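# Wind the cable around a held reel's hub

## Task

Hold the reel in one gripper with the cable pinned beneath one of that gripper's fingers at a spot close to one cable end. Then wrap the cable around the hub for more than one complete turn, keeping it within roughly one cable thickness of the hub over almost the whole turn. Any length that doubles back between the flanges is subtracted from the turn. Declare completion only when that grip keeps the reel still and lifted above the table. The other arm's moving parts must be away from the reel and cable, and it must not press hard against the holding arm.

## Robot and tools

Robot: two arms, left_arm and right_arm. Each has a parallel two-finger gripper and a wrist camera, and the camera's cable counts as part of that arm. In the scene frame the origin is at table-top height, midway between the nominal bases. +x points out over the table, +z points up, and left_arm is on the +y side. Calibrated bases: left_arm at (+0.026, +0.249, 0) m, right_arm at (-0.034, -0.309, 0) m, each with a tiny yaw. On each gripper the fingers point along its +z axis and close along its y axis. The reported end_effector_position is the pinch point between the pads, about 1 cm back from the fingertips. Positions are in metres and orientations are quat_wxyz, both in the scene frame. The readings may be off by a few centimetres, more at long reach.

Row format, used by execute_actions and move: 14 numbers, each in [-1, 1]. The first seven are left_arm: dx, dy, dz, rx, ry, rz, opening. The last seven are right_arm in the same order. dx..rz are offsets along the scene axes, measured from that arm's Hand target as it stood when the action or move began. They are not a pose, and they do not chain from row to row. A value of 1.0 means 0.6 m of travel or 180 degrees of turn. rx, ry, rz together form one rotation vector, turning about the Hand target's position. Opening is absolute: +1 is fully open (0.094 m) and -1 is closed. Both arms must always be filled in. A 0 opening is a real command, so resend the present opening to leave a gripper alone. Six zero pose numbers re-request the current Hand target. The controller clips each commanded orientation to within 40 degrees of the measured one.

execute_actions(actions, cameras): actions is a list of actions. Each action is up to 15 rows, one per 1/30 s step, and a short action repeats its last row to fill 15 steps. An empty list returns the state plus all camera images. cameras takes names, ["all"] or [].

move(target, speed, blend, opening_speed, grip_force, blocking, cameras): target is one 14-number row, or up to 15 rows. Every row is an offset from the same starting Hand targets. The grippers travel in straight lines and all paths finish together, lasting 0.5 s to 10 s. speed is in m/s, from 0.002 to 2.9, default 0.25; rotation is capped at twice that value in rad/s. blend, in metres, rounds the corners between listed targets. opening_speed is the rate of change on the -1..1 scale per second, at least 0.2; use a slow rate on anything that can squash. grip_force is newtons per finger pad, 10 to 50, given as one value or one per arm, and it stays set until changed. Weaker grips close slowly. With blocking=false the call returns after about 0.5 s while motion continues. The result adds a "move:" line with the outcome, such as done, off_target, moving, held or fault, plus any limits applied. done means the arm rests within 10 mm and 2 degrees of its target. Neither done nor off_target tells you about contact. Paths do not avoid obstacles or the other arm. Faster moves lag more and hit harder. Steer around an arm's own base, not close past it.

wait(seconds 0..10, cameras) lets time pass while both arms hold their commands. stop(cameras) brakes a running move. zoom_image(camera, region [x0,y0,x1,y1] pixels, at most 504x504) enlarges part of the latest image. The cameras are cam_head_left, cam_head_right, cam_high, cam_low, cam_left_wrist and cam_right_wrist, all 896x504. read_manual(section="licences") only returns licence text. finished_scene(scene = the current scene number) ends the scene and cannot be reversed, so call it only while the goal holds.

Result lines: Hand target is the last commanded pose after clipping, and the next offsets count from it. The gripper often settles a little short of it because of friction or weight. A new action, even all zeros, asks for the target again. If the gripper is still short after that, send the remaining distance. grip_measured is the measured opening on the command scale. It reads slightly wide when empty and somewhat narrower than a firmly squeezed part. The commanded opening passes the point of first contact without any visible stop, so squeeze builds as you command below that point. To release, command an opening well above grip_measured. Joint positions end with the finger opening in metres. Joint torques include gravity and carry offsets and noise, and numbers 1-3 wrap at ±28 N m. Joint velocities may show "within noise". Tool commands, when shown, lists the current commands. MOTOR HOT appears at 75 °C. At 90 °C an OVER-TEMPERATURE FAULT folds that arm and it stays idle, and at 100 °C it collapses. Heat builds from holding loads, long reach, or pushing toward an unreachable pose, including while you are thinking.

Avoid the following. Nothing may fall off the table or be left off it. Do not drop or release moving parts. Do not slam, strike fixed or heavy items, or push very hard. Arm-to-arm hits or presses, including closing one gripper on the other's fingers, can end the scene; the clearance check does not guard gripper-to-gripper contact. Keep the camera cables free of strain. A blocked arm keeps pressing until it is commanded back past its gripper. Every arm stop costs. Loose objects may occasionally be nudged by outside pushes. The scene keeps running while you compose replies.

Each tool is called after "Call:" as name([rows], argument=value, ...), one row to a line, values as JSON.

## Session

Call:
execute_actions(actions=[])

Scene clock: 0.00 s.
left_arm: end_effector_position=(+0.4302, +0.2606, +0.1070) grip_measured=+1.000 end_effector_quat_wxyz=(+0.589, -0.051, +0.806, +0.028) | right_arm: end_effector_position=(+0.3600, -0.3583, +0.0965) grip_measured=+1.000 end_effector_quat_wxyz=(+0.584, +0.152, +0.792, -0.096)
Joint positions: left_arm=[0.024 1.539 0.39 0.838 -0.141 -0.061 0.094] | right_arm=[0.027 1.591 0.373 0.89 0.371 0.149 0.094]
Joint velocities: within noise
Joint torques (N m): no reading
Heat: left arm: 30 °C; right arm: 31 °C.
Hand target: left_arm +0.4302, +0.2607, +0.1069; +0.588, -0.052, +0.807, +0.028 | right_arm +0.3622, -0.3586, +0.1018; +0.589, +0.153, +0.788, -0.096
Tool commands: left_gripper/opening=+1.0 right_gripper/opening=+1.0

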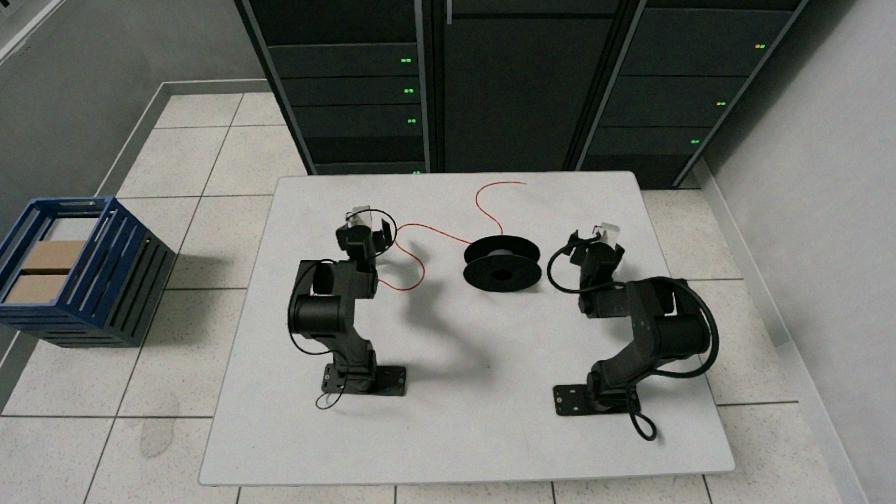

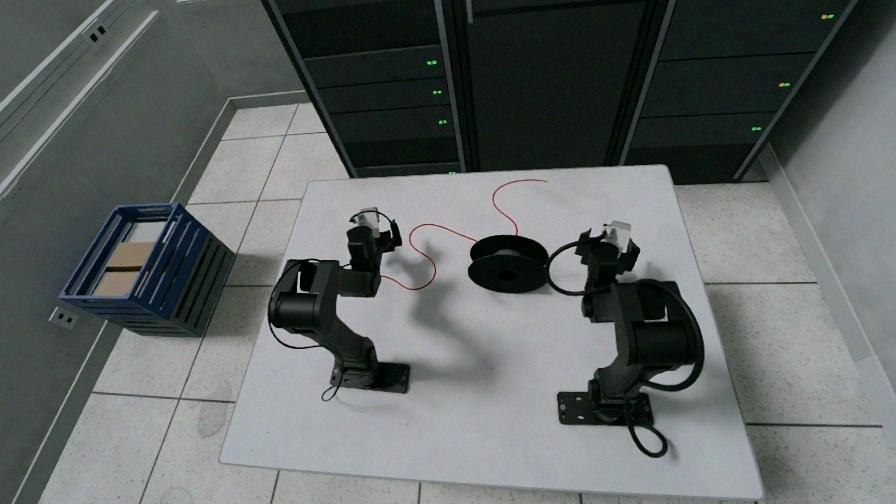

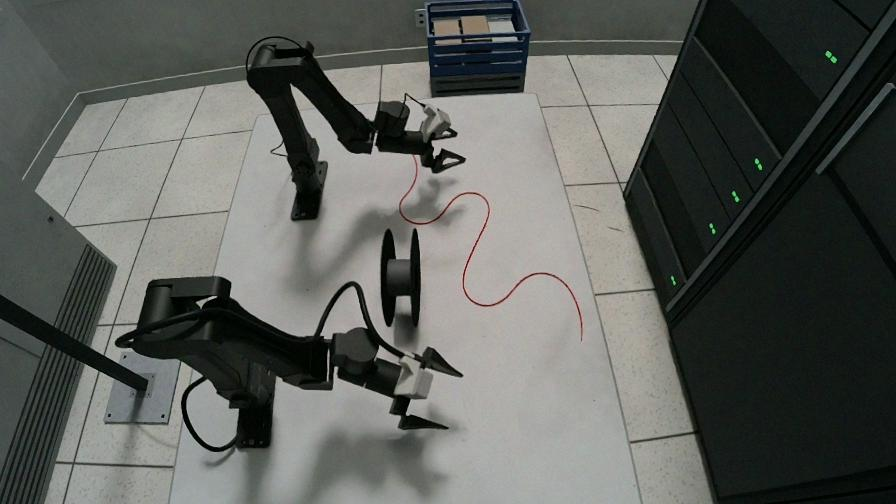

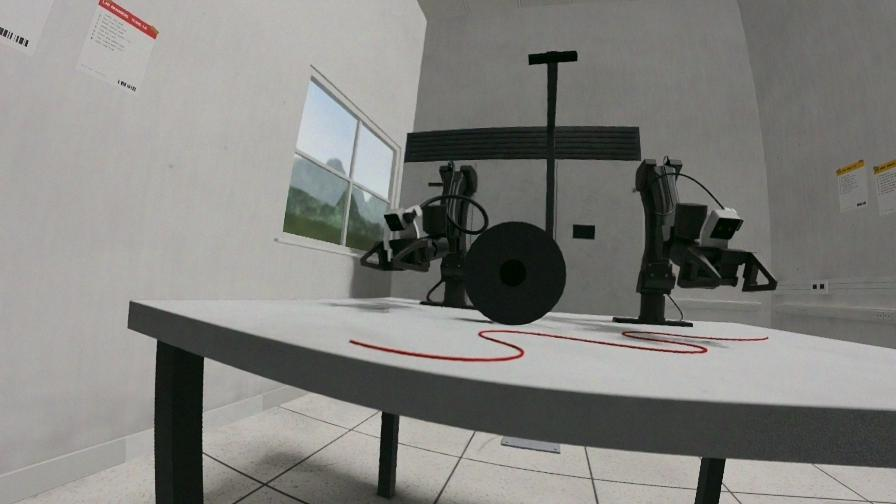

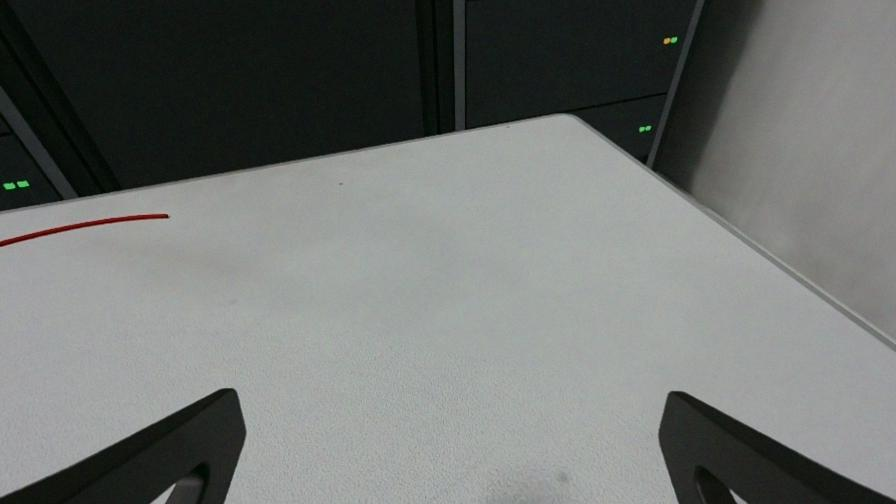

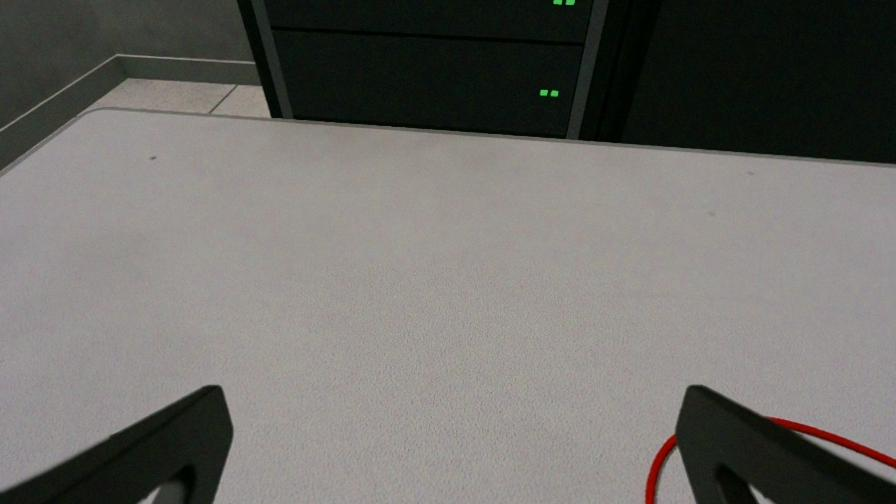

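Call:
zoom_image(camera="cam_high", region=[340, 120, 640, 360])

Call:
zoom_image(camera="cam_low", region=[340, 180, 640, 380])

Call:
zoom_image(camera="cam_head_left", region=[280, 160, 640, 340])

Call:
zoom_image(camera="cam_head_right", region=[360, 160, 640, 320])

Scaled by 1.680 from the camera's 896x504 image, which has a finer 1280x720 frame.

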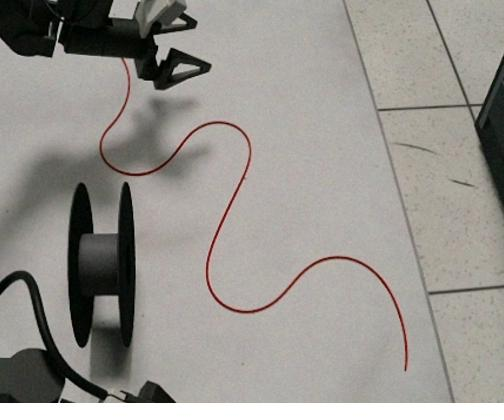

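Scaled by 1.680 from the camera's 896x504 image, which has a finer 1280x720 frame.

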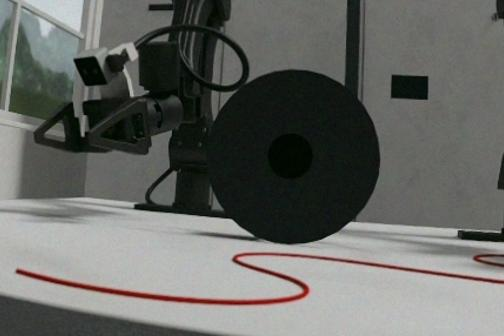

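Scaled by 1.400 from the camera's 896x504 image, which has a finer 1280x720 frame.

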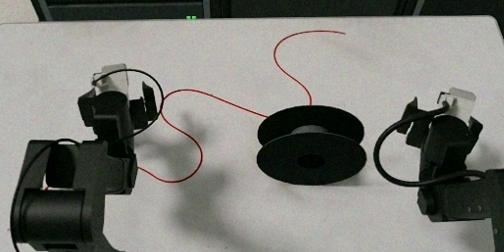

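Scaled by 1.800 from the camera's 896x504 image, which has a finer 1280x720 frame.

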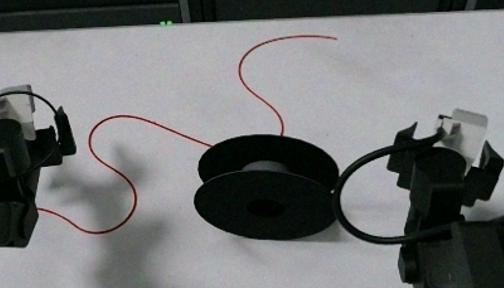

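Call:
zoom_image(camera="cam_high", region=[360, 215, 460, 335])

Call:
zoom_image(camera="cam_low", region=[450, 210, 580, 340])

Call:
zoom_image(camera="cam_head_right", region=[450, 220, 570, 310])

Call:
zoom_image(camera="cam_head_left", region=[450, 220, 570, 310])

Scaled by 4.200 from the camera's 896x504 image, which has a finer 1280x720 frame.

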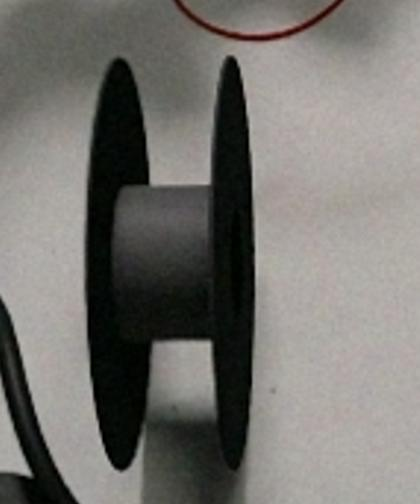

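Scaled by 3.877 from the camera's 896x504 image, which has a finer 1280x720 frame.

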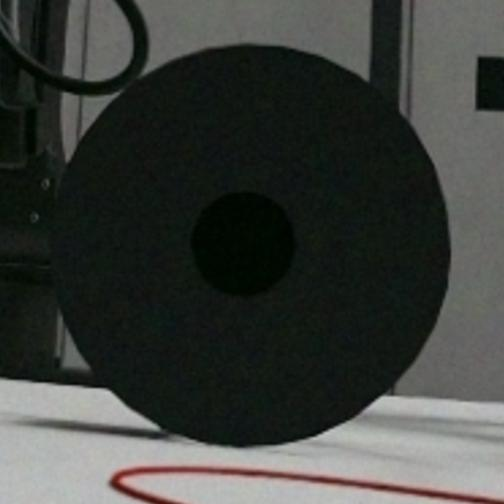

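Scaled by 4.200 from the camera's 896x504 image, which has a finer 1280x720 frame.

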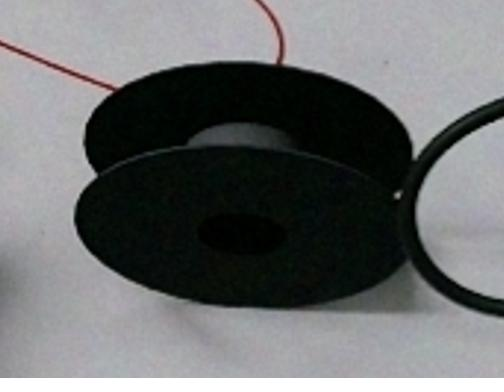

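Scaled by 4.200 from the camera's 896x504 image, which has a finer 1280x720 frame.

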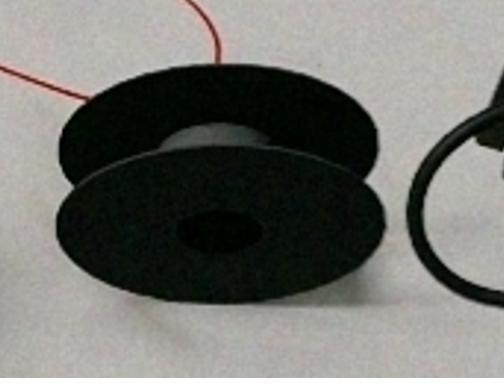

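Call:
move(target=[-0.08, 0.05, 0.4, 0, 0, 0, 1, 0, 0, 0, 0, 0, 0, 1], cameras=["cam_head_left", "cam_head_right", "cam_high", "cam_low"])

Scene clock: 312.03 s.
left_arm: end_effector_position=(+0.3829, +0.2900, +0.3393) grip_measured=+1.000 end_effector_quat_wxyz=(+0.585, -0.055, +0.809, +0.027) | right_arm: end_effector_position=(+0.3600, -0.3583, +0.0965) grip_measured=+1.000 end_effector_quat_wxyz=(+0.584, +0.152, +0.792, -0.096)
Joint positions: left_arm=[0.17 1.014 1.076 -0.381 -0.005 -0.024 0.094] | right_arm=[0.027 1.591 0.373 0.89 0.371 0.149 0.094]
Joint torques (N m): left_arm=[0.53 -1.96 11.23 1.49 0.05 0.09] | right_arm=[-0.01 -6.24 5.65 1.94 0.06 0.01]
Heat: left arm: 40 °C; right arm: 47 °C.
Hand target: left_arm +0.3822, +0.2907, +0.3469; +0.588, -0.052, +0.807, +0.028 | right_arm +0.3622, -0.3586, +0.1018; +0.589, +0.153, +0.788, -0.096
Off the commanded pose: left_arm 0.008 m, 1 deg | right_arm 0.006 m, 1 deg.
move: done
Images, in order (width x height): cam_head_left 896x504, cam_head_right 896x504, cam_high 896x504, cam_low 896x504.

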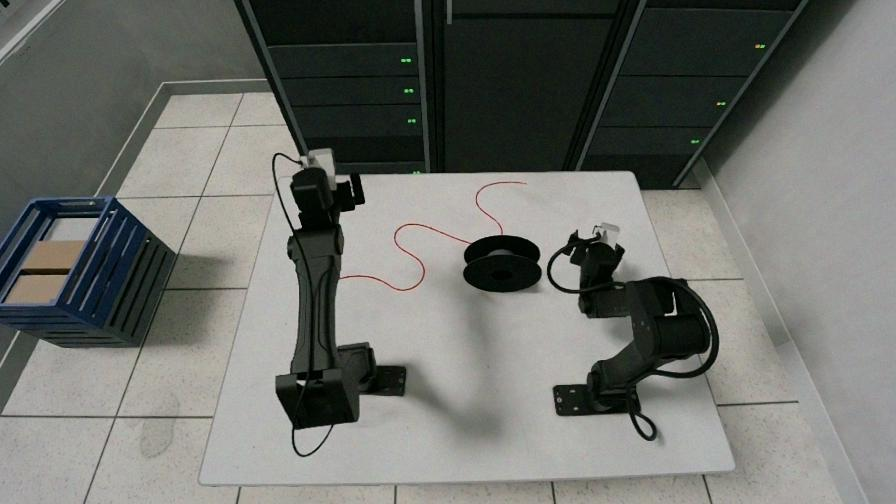

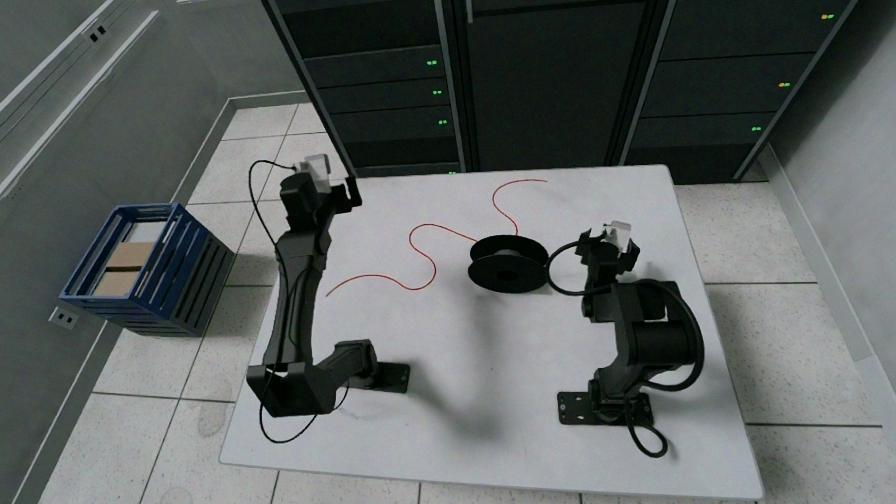

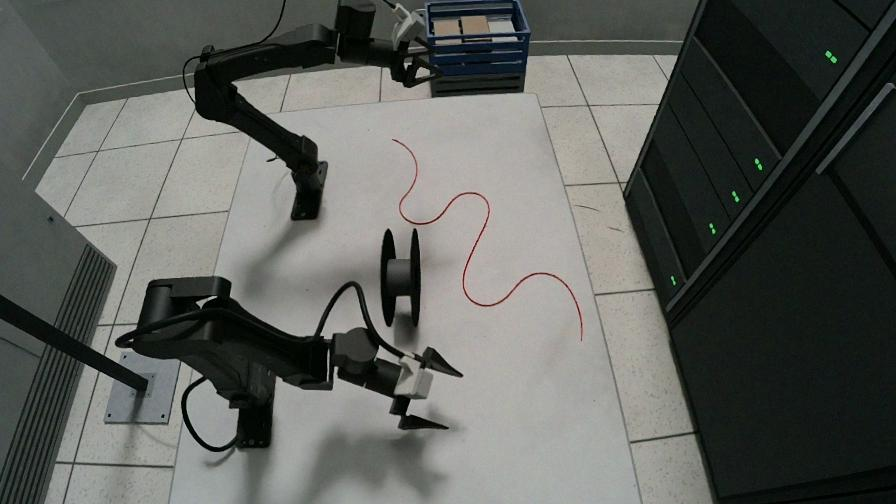

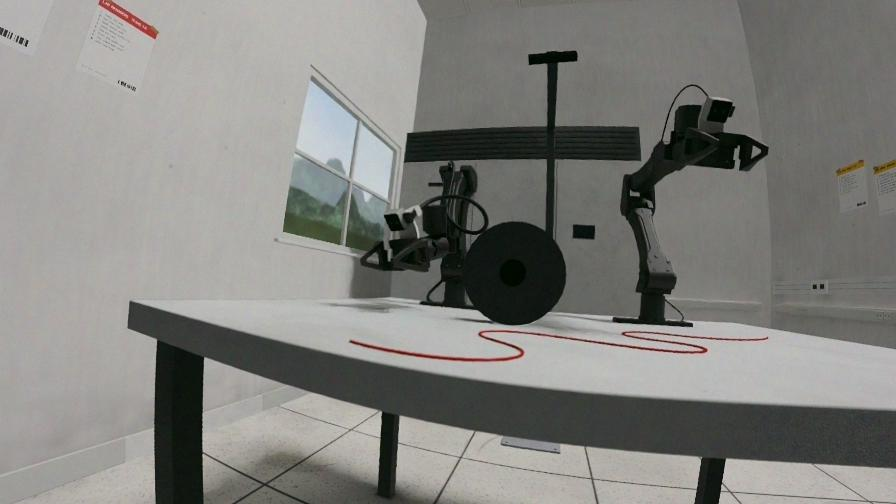

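Call:
move([
  [0, 0, 0, 0, 0, 0, 1, 0, -0.05, 0.3, 0, 0, 0, 1],
  [0, 0, 0, 0, 0, 0, 1, -0.1037, 0.1, 0.32, -0.1133, 0.1454, 0.6032, 1],
], blend=[0.05, 0], speed=0.3, cameras=["cam_head_right", "cam_high", "cam_right_wrist"])

Scene clock: 415.23 s.
left_arm: end_effector_position=(+0.3828, +0.2900, +0.3391) grip_measured=+1.000 end_effector_quat_wxyz=(+0.585, -0.055, +0.809, +0.027) | right_arm: end_effector_position=(+0.3038, -0.3038, +0.2801) grip_measured=+1.000 end_effector_quat_wxyz=(+0.364, -0.588, +0.709, +0.136)
Joint positions: left_arm=[0.17 1.014 1.076 -0.382 -0.005 -0.024 0.094] | right_arm=[-0.387 1.684 1.827 -1.568 -0.789 -1.701 0.094]
Joint torques (N m): left_arm=[0.7 -1.85 11.25 1.48 0.05 0.13] | right_arm=[0.43 -9.32 6.84 0.42 -0.53 -0.06]
Heat: left arm: 43 °C; right arm: 48 °C.
Hand target: left_arm +0.3822, +0.2907, +0.3469; +0.588, -0.052, +0.807, +0.028 | right_arm +0.3000, -0.2986, +0.2938; +0.271, -0.653, +0.653, +0.271
Off the commanded pose: left_arm 0.008 m, 1 deg | right_arm 0.015 m, 21 deg.
joint sent to its limit (right arm) — joint 4 (wrist pitch), lower limit. The joint targets are off in orientation, not in position.
move: off_target (right_arm)
camera_calibration:
cam_right_wrist: T_world_to_cam=[[0.94022, -0.250895, 0.230299, -0.424872], [-0.163453, -0.925686, -0.341158, -0.0958076], [0.298779, 0.283121, -0.911358, 0.345277], [0, 0, 0, 1]] pos_world=[0.280651, -0.293041, 0.379833]
Images, in order (width x height): cam_head_right 896x504, cam_high 896x504, cam_right_wrist 896x504.

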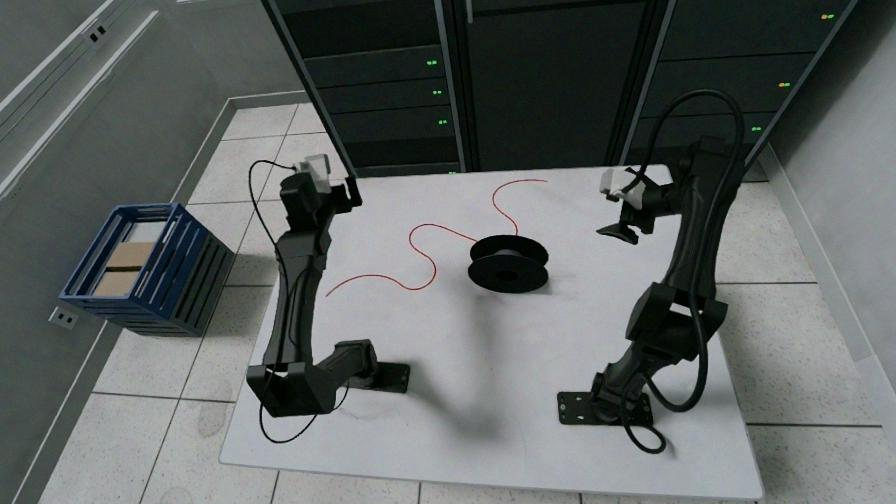

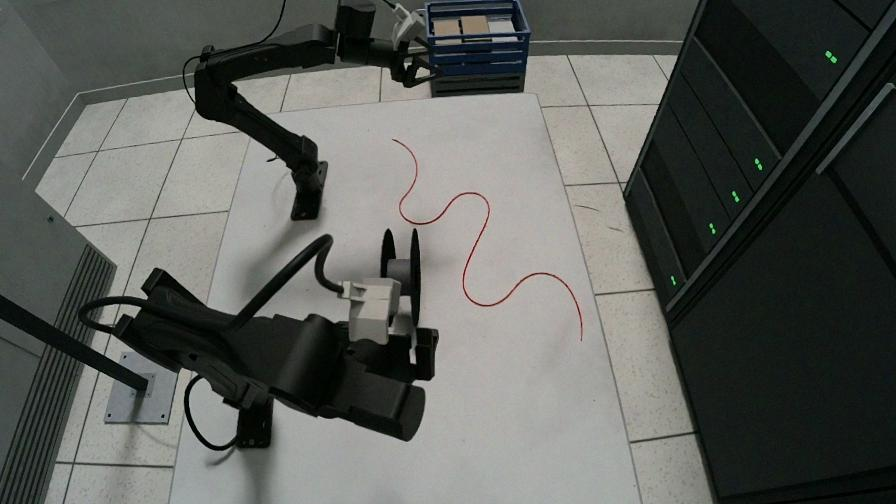

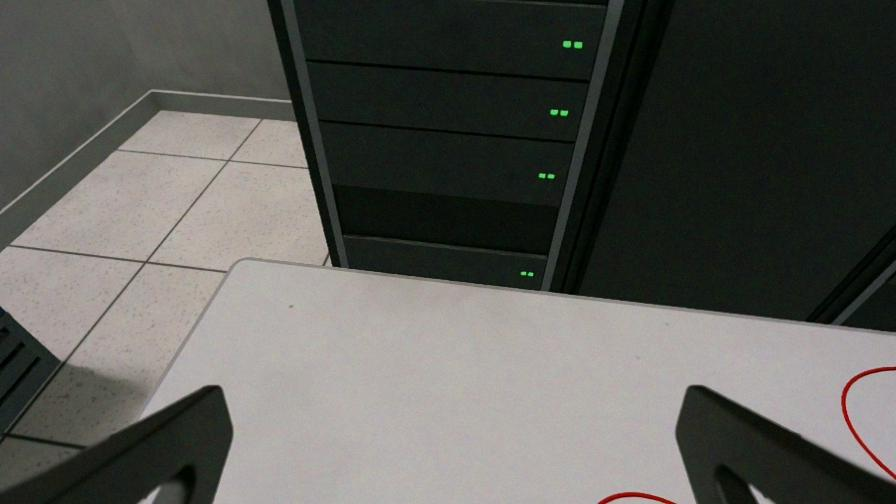

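Call:
move(target=[-0.1037, -0.45, -0.2032, 0.1171, 0.1231, -0.5275, 1, 0, -0.1023, -0.19, 0.1133, -0.1454, -0.6032, 1], speed=0.3, cameras=["cam_head_left", "cam_high", "cam_left_wrist"])

Scene clock: 498.50 s.
left_arm: end_effector_position=(+0.3191, +0.0249, +0.2191) grip_measured=+1.000 end_effector_quat_wxyz=(+0.267, +0.651, +0.661, -0.261) | right_arm: end_effector_position=(+0.3004, -0.3609, +0.1820) grip_measured=+1.000 end_effector_quat_wxyz=(+0.587, +0.150, +0.789, -0.098)
Joint positions: left_arm=[-0.271 1.629 1.523 -1.145 0.709 1.104 0.094] | right_arm=[0.027 0.945 0.398 0.229 0.373 0.141 0.094]
Joint torques (N m): left_arm=[-0.01 -6.09 10.71 0.45 0.51 0.12] | right_arm=[0.51 -1.72 6.38 2.13 0.07 0.09]
Heat: left arm: 43 °C; right arm: 41 °C.
Hand target: left_arm +0.3199, +0.0207, +0.2250; +0.271, +0.654, +0.653, -0.270 | right_arm +0.3000, -0.3600, +0.1798; +0.589, +0.153, +0.788, -0.096
Off the commanded pose: left_arm 0.007 m, 1 deg | right_arm 0.002 m, 1 deg.
move: done
camera_calibration:
cam_left_wrist: T_world_to_cam=[[-0.999868, -0.0160114, -0.00278594, 0.320958], [-0.01444, 0.953898, -0.299783, 0.0820973], [0.00745747, -0.299703, -0.954003, 0.301641], [0, 0, 0, 1]] pos_world=[0.319851, 0.0172294, 0.313272]
Images, in order (width x height): cam_head_left 896x504, cam_high 896x504, cam_left_wrist 896x504.

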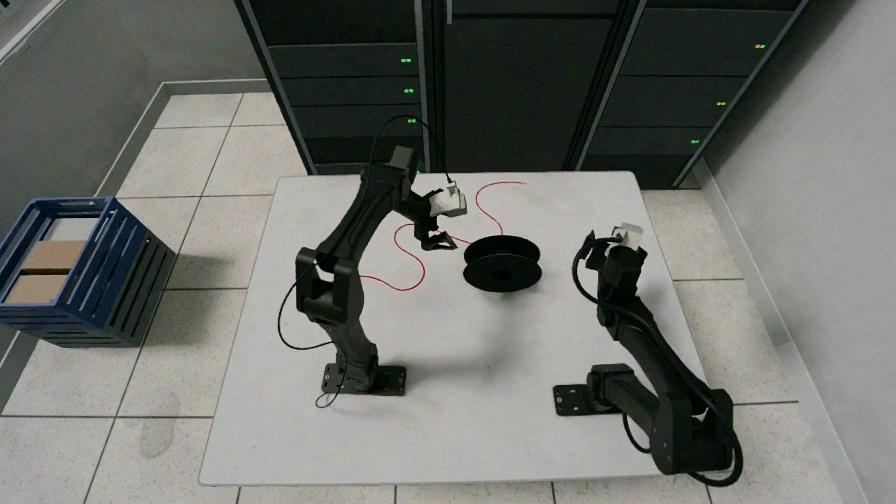

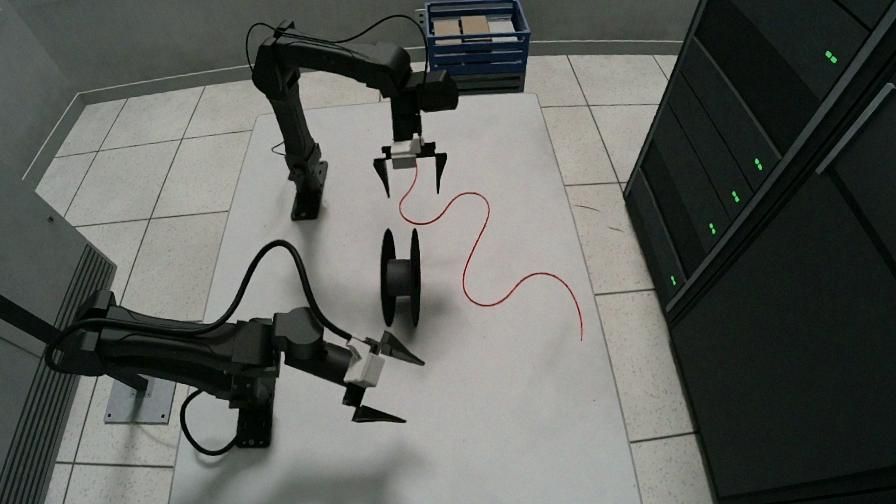

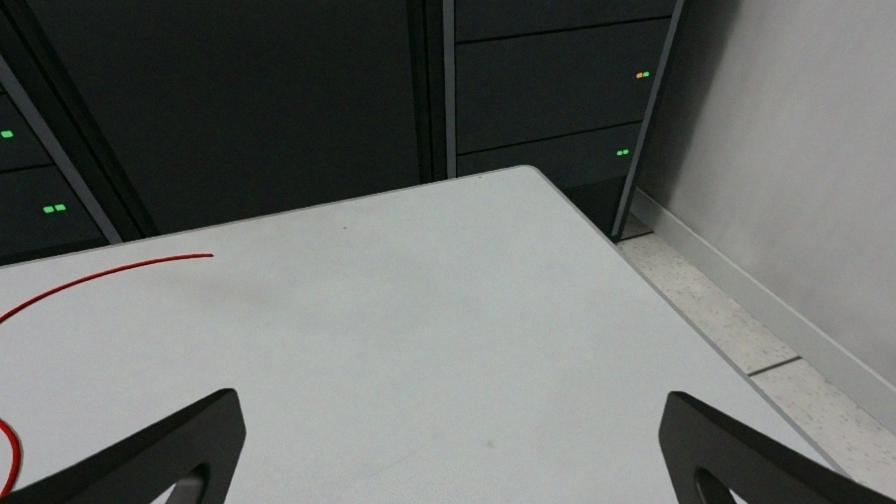

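Call:
execute_actions(actions=[], cameras=["cam_left_wrist", "cam_right_wrist"])

Scene clock: 510.33 s.
left_arm: end_effector_position=(+0.3190, +0.0249, +0.2191) grip_measured=+1.000 end_effector_quat_wxyz=(+0.267, +0.651, +0.661, -0.261) | right_arm: end_effector_position=(+0.3004, -0.3609, +0.1821) grip_measured=+1.000 end_effector_quat_wxyz=(+0.587, +0.150, +0.789, -0.098)
Joint positions: left_arm=[-0.271 1.629 1.523 -1.145 0.709 1.104 0.094] | right_arm=[0.027 0.945 0.398 0.229 0.373 0.142 0.094]
Joint velocities: within noise
Joint torques (N m): left_arm=[-0.14 -6 10.91 0.41 0.5 0.14] | right_arm=[0.5 -1.72 6.38 2.1 0.09 0.1]
Heat: left arm: 41 °C; right arm: 44 °C.
Hand target: left_arm +0.3199, +0.0207, +0.2250; +0.271, +0.654, +0.653, -0.270 | right_arm +0.3000, -0.3600, +0.1798; +0.589, +0.153, +0.788, -0.096
Tool commands: left_gripper/opening=+1.0 right_gripper/opening=+1.0
Off the commanded pose: left_arm 0.007 m, 1 deg | right_arm 0.003 m, 1 deg.
camera_calibration:
cam_left_wrist: T_world_to_cam=[[-0.999869, -0.0160147, -0.0024715, 0.320859], [-0.0145381, 0.953926, -0.299689, 0.0820985], [0.00715707, -0.299614, -0.954034, 0.301745], [0, 0, 0, 1]] pos_world=[0.319851, 0.0172295, 0.313272]
cam_right_wrist: T_world_to_cam=[[-0.331971, -0.943151, -0.0161539, -0.236325], [-0.604904, 0.225992, -0.763557, 0.442473], [0.7238, -0.243707, -0.645539, -0.0930002], [0, 0, 0, 1]] pos_world=[0.256514, -0.345551, 0.274001]
Images, in order (width x height): cam_left_wrist 896x504, cam_right_wrist 896x504.

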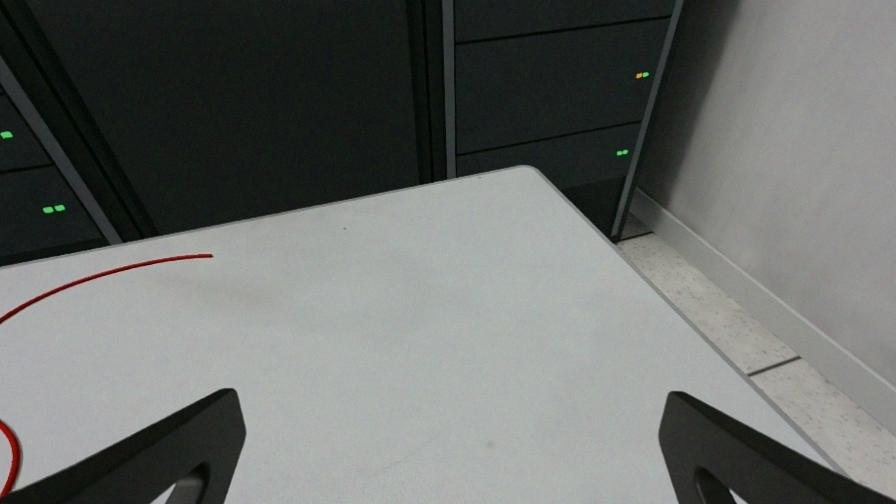

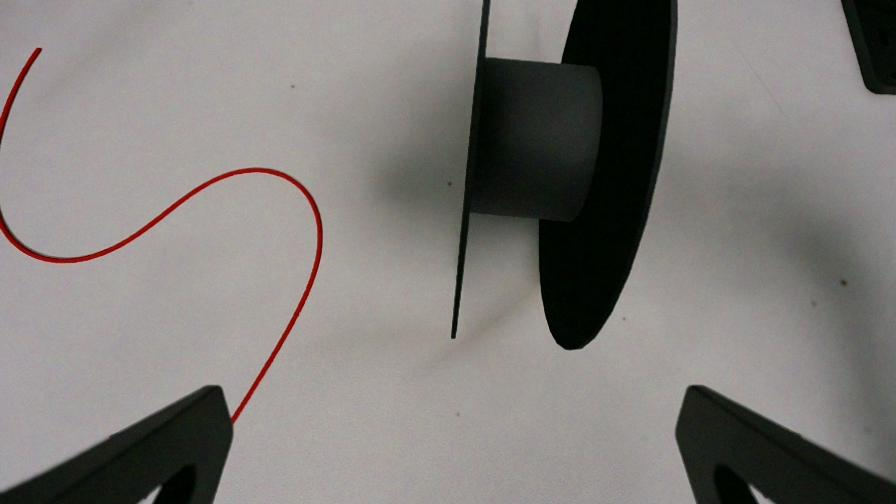

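Call:
move([
  [0, 0, 0, 0, 0, -0.0189, -0.25, 0, 0, 0, 0, 0, 0, 1],
  [-0.003, -0.08, -0.06, 0, 0, -0.0189, -0.25, 0, 0, 0, 0, 0, 0, 1],
], speed=[0.15, 0.15], cameras=["cam_high", "cam_right_wrist"])

Scene clock: 557.47 s.
left_arm: end_effector_position=(+0.3211, -0.0271, +0.1984) grip_measured=-0.247 end_effector_quat_wxyz=(+0.274, +0.677, +0.628, -0.269) | right_arm: end_effector_position=(+0.3004, -0.3609, +0.1821) grip_measured=+1.000 end_effector_quat_wxyz=(+0.587, +0.150, +0.789, -0.098)
Joint positions: left_arm=[-0.402 1.701 1.499 -0.968 0.699 1.034 0.035] | right_arm=[0.027 0.945 0.398 0.229 0.373 0.142 0.094]
Joint torques (N m): left_arm=[0.1 -7.28 5.89 0.74 0.34 -0.07] | right_arm=[0.49 -1.69 6.38 2.12 0.08 0.1]
Heat: left arm: 38 °C; right arm: 48 °C.
Hand target: left_arm +0.3182, -0.0272, +0.1889; +0.262, +0.673, +0.633, -0.278 | right_arm +0.3000, -0.3599, +0.1798; +0.589, +0.153, +0.788, -0.096
Off the commanded pose: left_arm 0.010 m, 2 deg | right_arm 0.002 m, 1 deg.
move: done
camera_calibration:
cam_right_wrist: T_world_to_cam=[[-0.331971, -0.943151, -0.0161539, -0.236325], [-0.604904, 0.225992, -0.763557, 0.442473], [0.7238, -0.243707, -0.645539, -0.0930002], [0, 0, 0, 1]] pos_world=[0.256514, -0.345551, 0.274001]
Images, in order (width x height): cam_high 896x504, cam_right_wrist 896x504.

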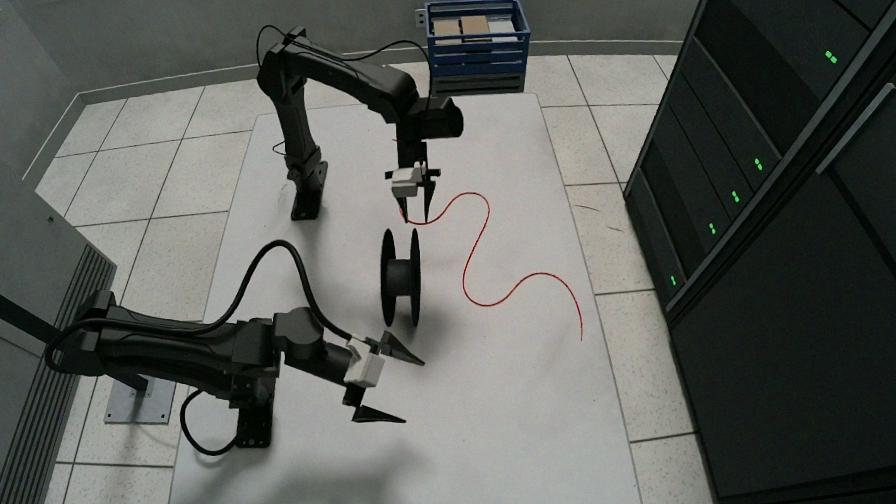

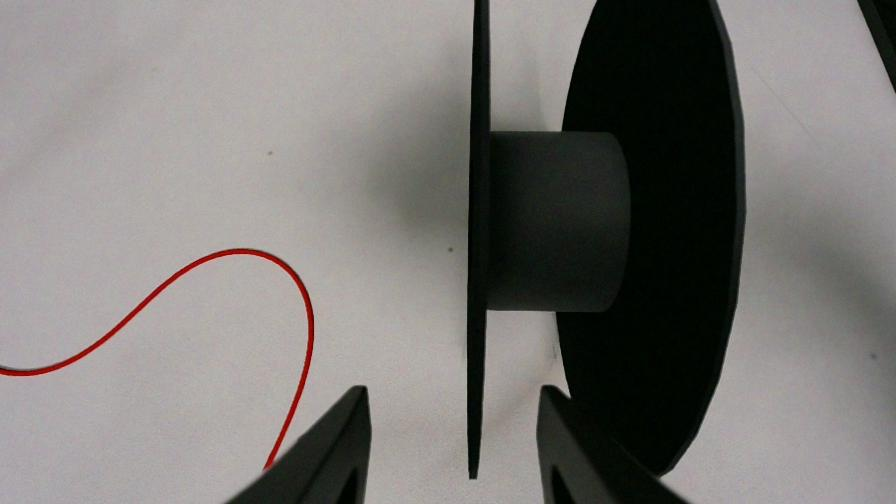

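Call:
move(target=[-0.0108, -0.0563, -0.0815, 0, 0, 0, -0.25, 0, 0, 0, 0, 0, 0, 1], speed=0.08, cameras=["cam_high", "cam_right_wrist"])

Scene clock: 574.67 s.
left_arm: end_effector_position=(+0.3165, -0.0611, +0.1522) grip_measured=-0.247 end_effector_quat_wxyz=(+0.278, +0.676, +0.627, -0.270) | right_arm: end_effector_position=(+0.3004, -0.3609, +0.1821) grip_measured=+1.000 end_effector_quat_wxyz=(+0.587, +0.150, +0.789, -0.098)
Joint positions: left_arm=[-0.496 1.736 1.344 -0.7 0.662 0.92 0.035] | right_arm=[0.027 0.945 0.398 0.229 0.373 0.142 0.094]
Joint torques (N m): left_arm=[-0.09 -7.16 6.09 0.9 0.35 -0.1] | right_arm=[0.49 -1.73 6.37 2.12 0.1 0.11]
Heat: left arm: 37 °C; right arm: 49 °C.
Hand target: left_arm +0.3117, -0.0611, +0.1402; +0.263, +0.673, +0.633, -0.278 | right_arm +0.3000, -0.3599, +0.1798; +0.589, +0.153, +0.788, -0.096
Off the commanded pose: left_arm 0.013 m, 2 deg | right_arm 0.002 m, 1 deg.
move: off_target (left_arm)
camera_calibration:
cam_right_wrist: T_world_to_cam=[[-0.331971, -0.943151, -0.0161539, -0.236325], [-0.604904, 0.225992, -0.763557, 0.442473], [0.7238, -0.243707, -0.645539, -0.0930002], [0, 0, 0, 1]] pos_world=[0.256514, -0.345551, 0.274001]
Images, in order (width x height): cam_high 896x504, cam_right_wrist 896x504.

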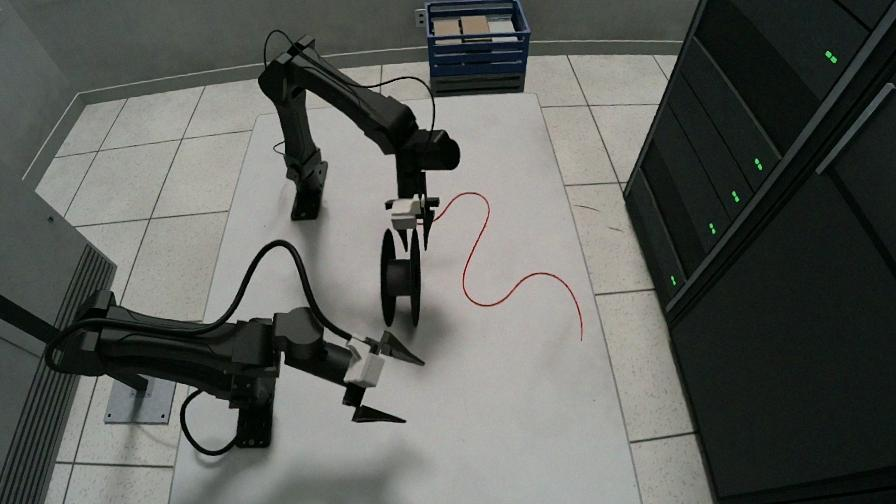

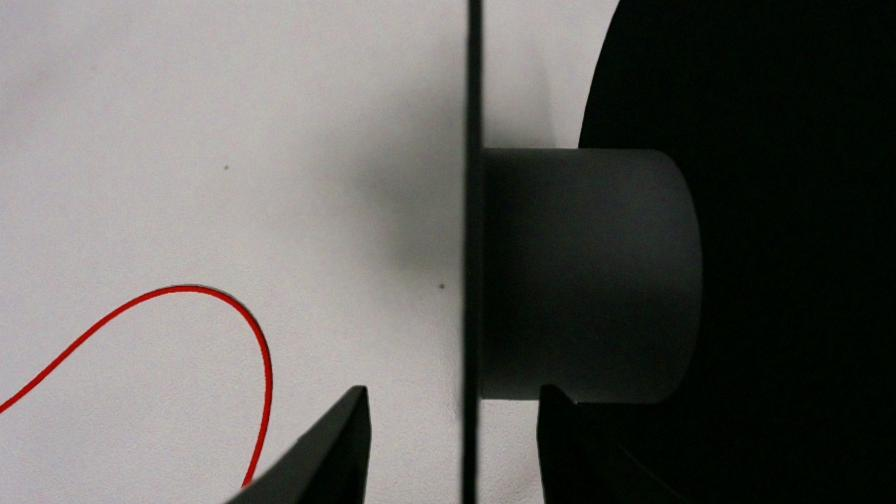

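Call:
move(target=[-0.008, -0.0083, -0.0183, 0, 0, 0, -0.25, 0, 0, 0, 0, 0, 0, 1], speed=0.05, cameras=["cam_head_right", "cam_right_wrist"])

Scene clock: 580.47 s.
left_arm: end_effector_position=(+0.3124, -0.0663, +0.1419) grip_measured=-0.247 end_effector_quat_wxyz=(+0.279, +0.675, +0.627, -0.270) | right_arm: end_effector_position=(+0.3004, -0.3609, +0.1821) grip_measured=+1.000 end_effector_quat_wxyz=(+0.587, +0.150, +0.789, -0.098)
Joint positions: left_arm=[-0.515 1.736 1.3 -0.64 0.653 0.898 0.035] | right_arm=[0.027 0.945 0.398 0.229 0.373 0.142 0.094]
Joint torques (N m): left_arm=[-0.31 -7.12 5.86 0.88 0.3 -0.07] | right_arm=[0.49 -1.68 6.34 2.12 0.09 0.1]
Heat: left arm: 37 °C; right arm: 49 °C.
Hand target: left_arm +0.3069, -0.0660, +0.1292; +0.263, +0.673, +0.633, -0.278 | right_arm +0.3000, -0.3599, +0.1798; +0.589, +0.153, +0.788, -0.096
Off the commanded pose: left_arm 0.014 m, 2 deg | right_arm 0.002 m, 1 deg.
move: off_target (left_arm)
camera_calibration:
cam_right_wrist: T_world_to_cam=[[-0.331971, -0.943151, -0.0161539, -0.236325], [-0.604904, 0.225992, -0.763557, 0.442473], [0.7238, -0.243707, -0.645539, -0.0930002], [0, 0, 0, 1]] pos_world=[0.256514, -0.345551, 0.274001]
Images, in order (width x height): cam_head_right 896x504, cam_right_wrist 896x504.

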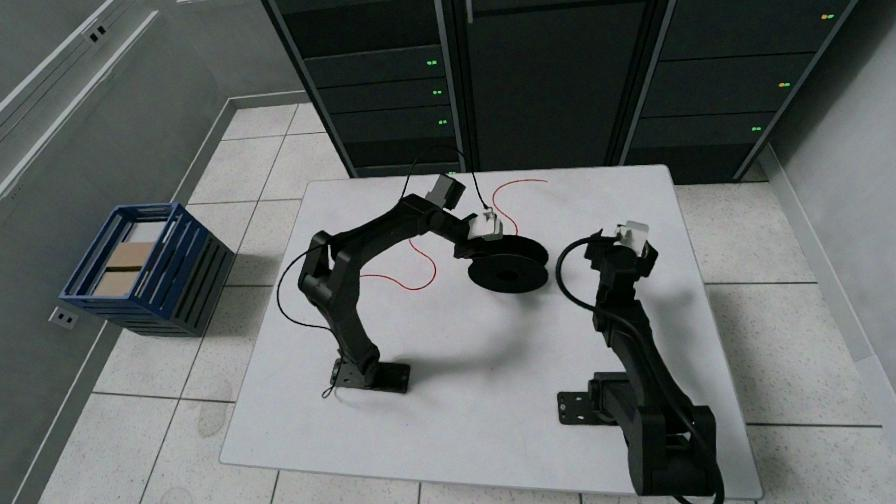

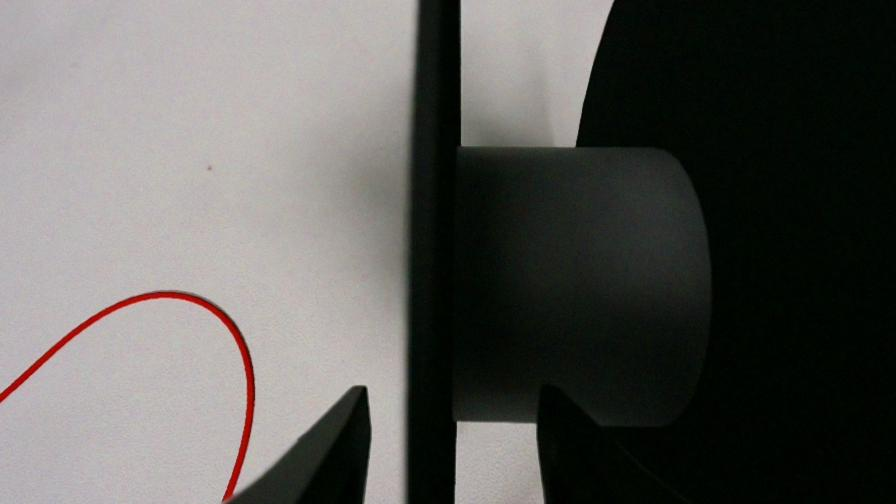

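Call:
move(target=[0, 0, 0, 0, 0, 0, -1, 0, 0, 0, 0, 0, 0, 1], opening_speed=0.4, cameras=["cam_head_right", "cam_high", "cam_right_wrist"])

Scene clock: 590.53 s.
left_arm: end_effector_position=(+0.3122, -0.0669, +0.1425) grip_measured=-0.965 end_effector_quat_wxyz=(+0.279, +0.673, +0.628, -0.272) | right_arm: end_effector_position=(+0.3004, -0.3609, +0.1821) grip_measured=+1.000 end_effector_quat_wxyz=(+0.587, +0.150, +0.789, -0.098)
Joint positions: left_arm=[-0.515 1.736 1.3 -0.639 0.657 0.892 0.002] | right_arm=[0.027 0.945 0.398 0.229 0.373 0.142 0.094]
Joint torques (N m): left_arm=[-0.35 -7.2 5.83 0.84 0.27 0.08] | right_arm=[0.49 -1.69 6.39 2.11 0.1 0.1]
Heat: left arm: 37 °C; right arm: 49 °C.
Hand target: left_arm +0.3069, -0.0660, +0.1292; +0.263, +0.673, +0.633, -0.278 | right_arm +0.3000, -0.3599, +0.1798; +0.589, +0.153, +0.788, -0.096
Off the commanded pose: left_arm 0.014 m, 2 deg | right_arm 0.002 m, 1 deg.
move: off_target (left_arm)
camera_calibration:
cam_right_wrist: T_world_to_cam=[[-0.331971, -0.943151, -0.0161539, -0.236325], [-0.604904, 0.225992, -0.763557, 0.442473], [0.7238, -0.243707, -0.645539, -0.0930002], [0, 0, 0, 1]] pos_world=[0.256514, -0.345551, 0.274001]
Images, in order (width x height): cam_head_right 896x504, cam_high 896x504, cam_right_wrist 896x504.

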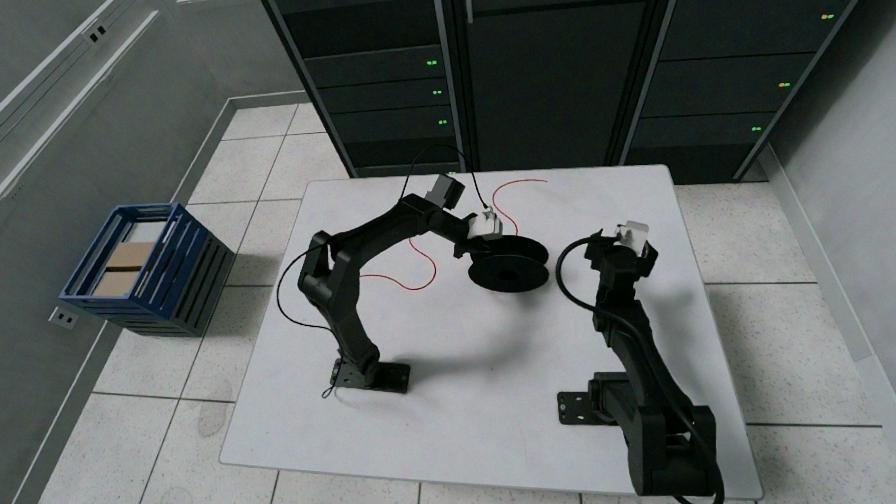

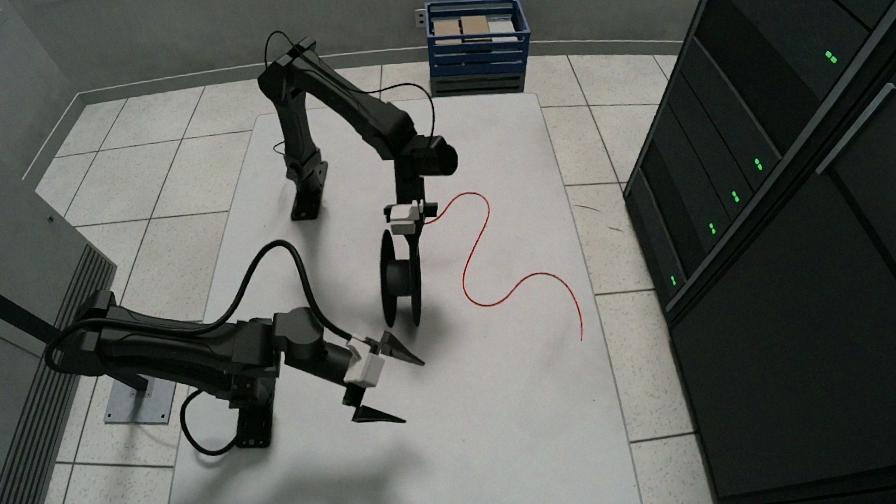

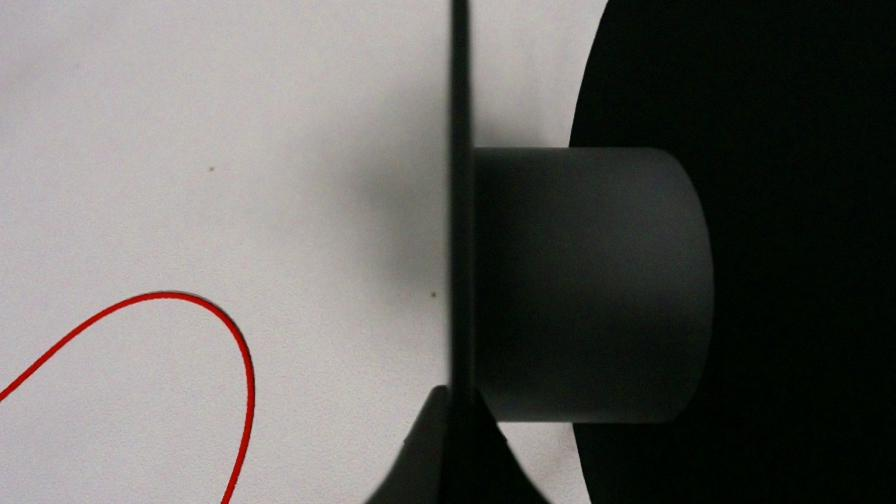

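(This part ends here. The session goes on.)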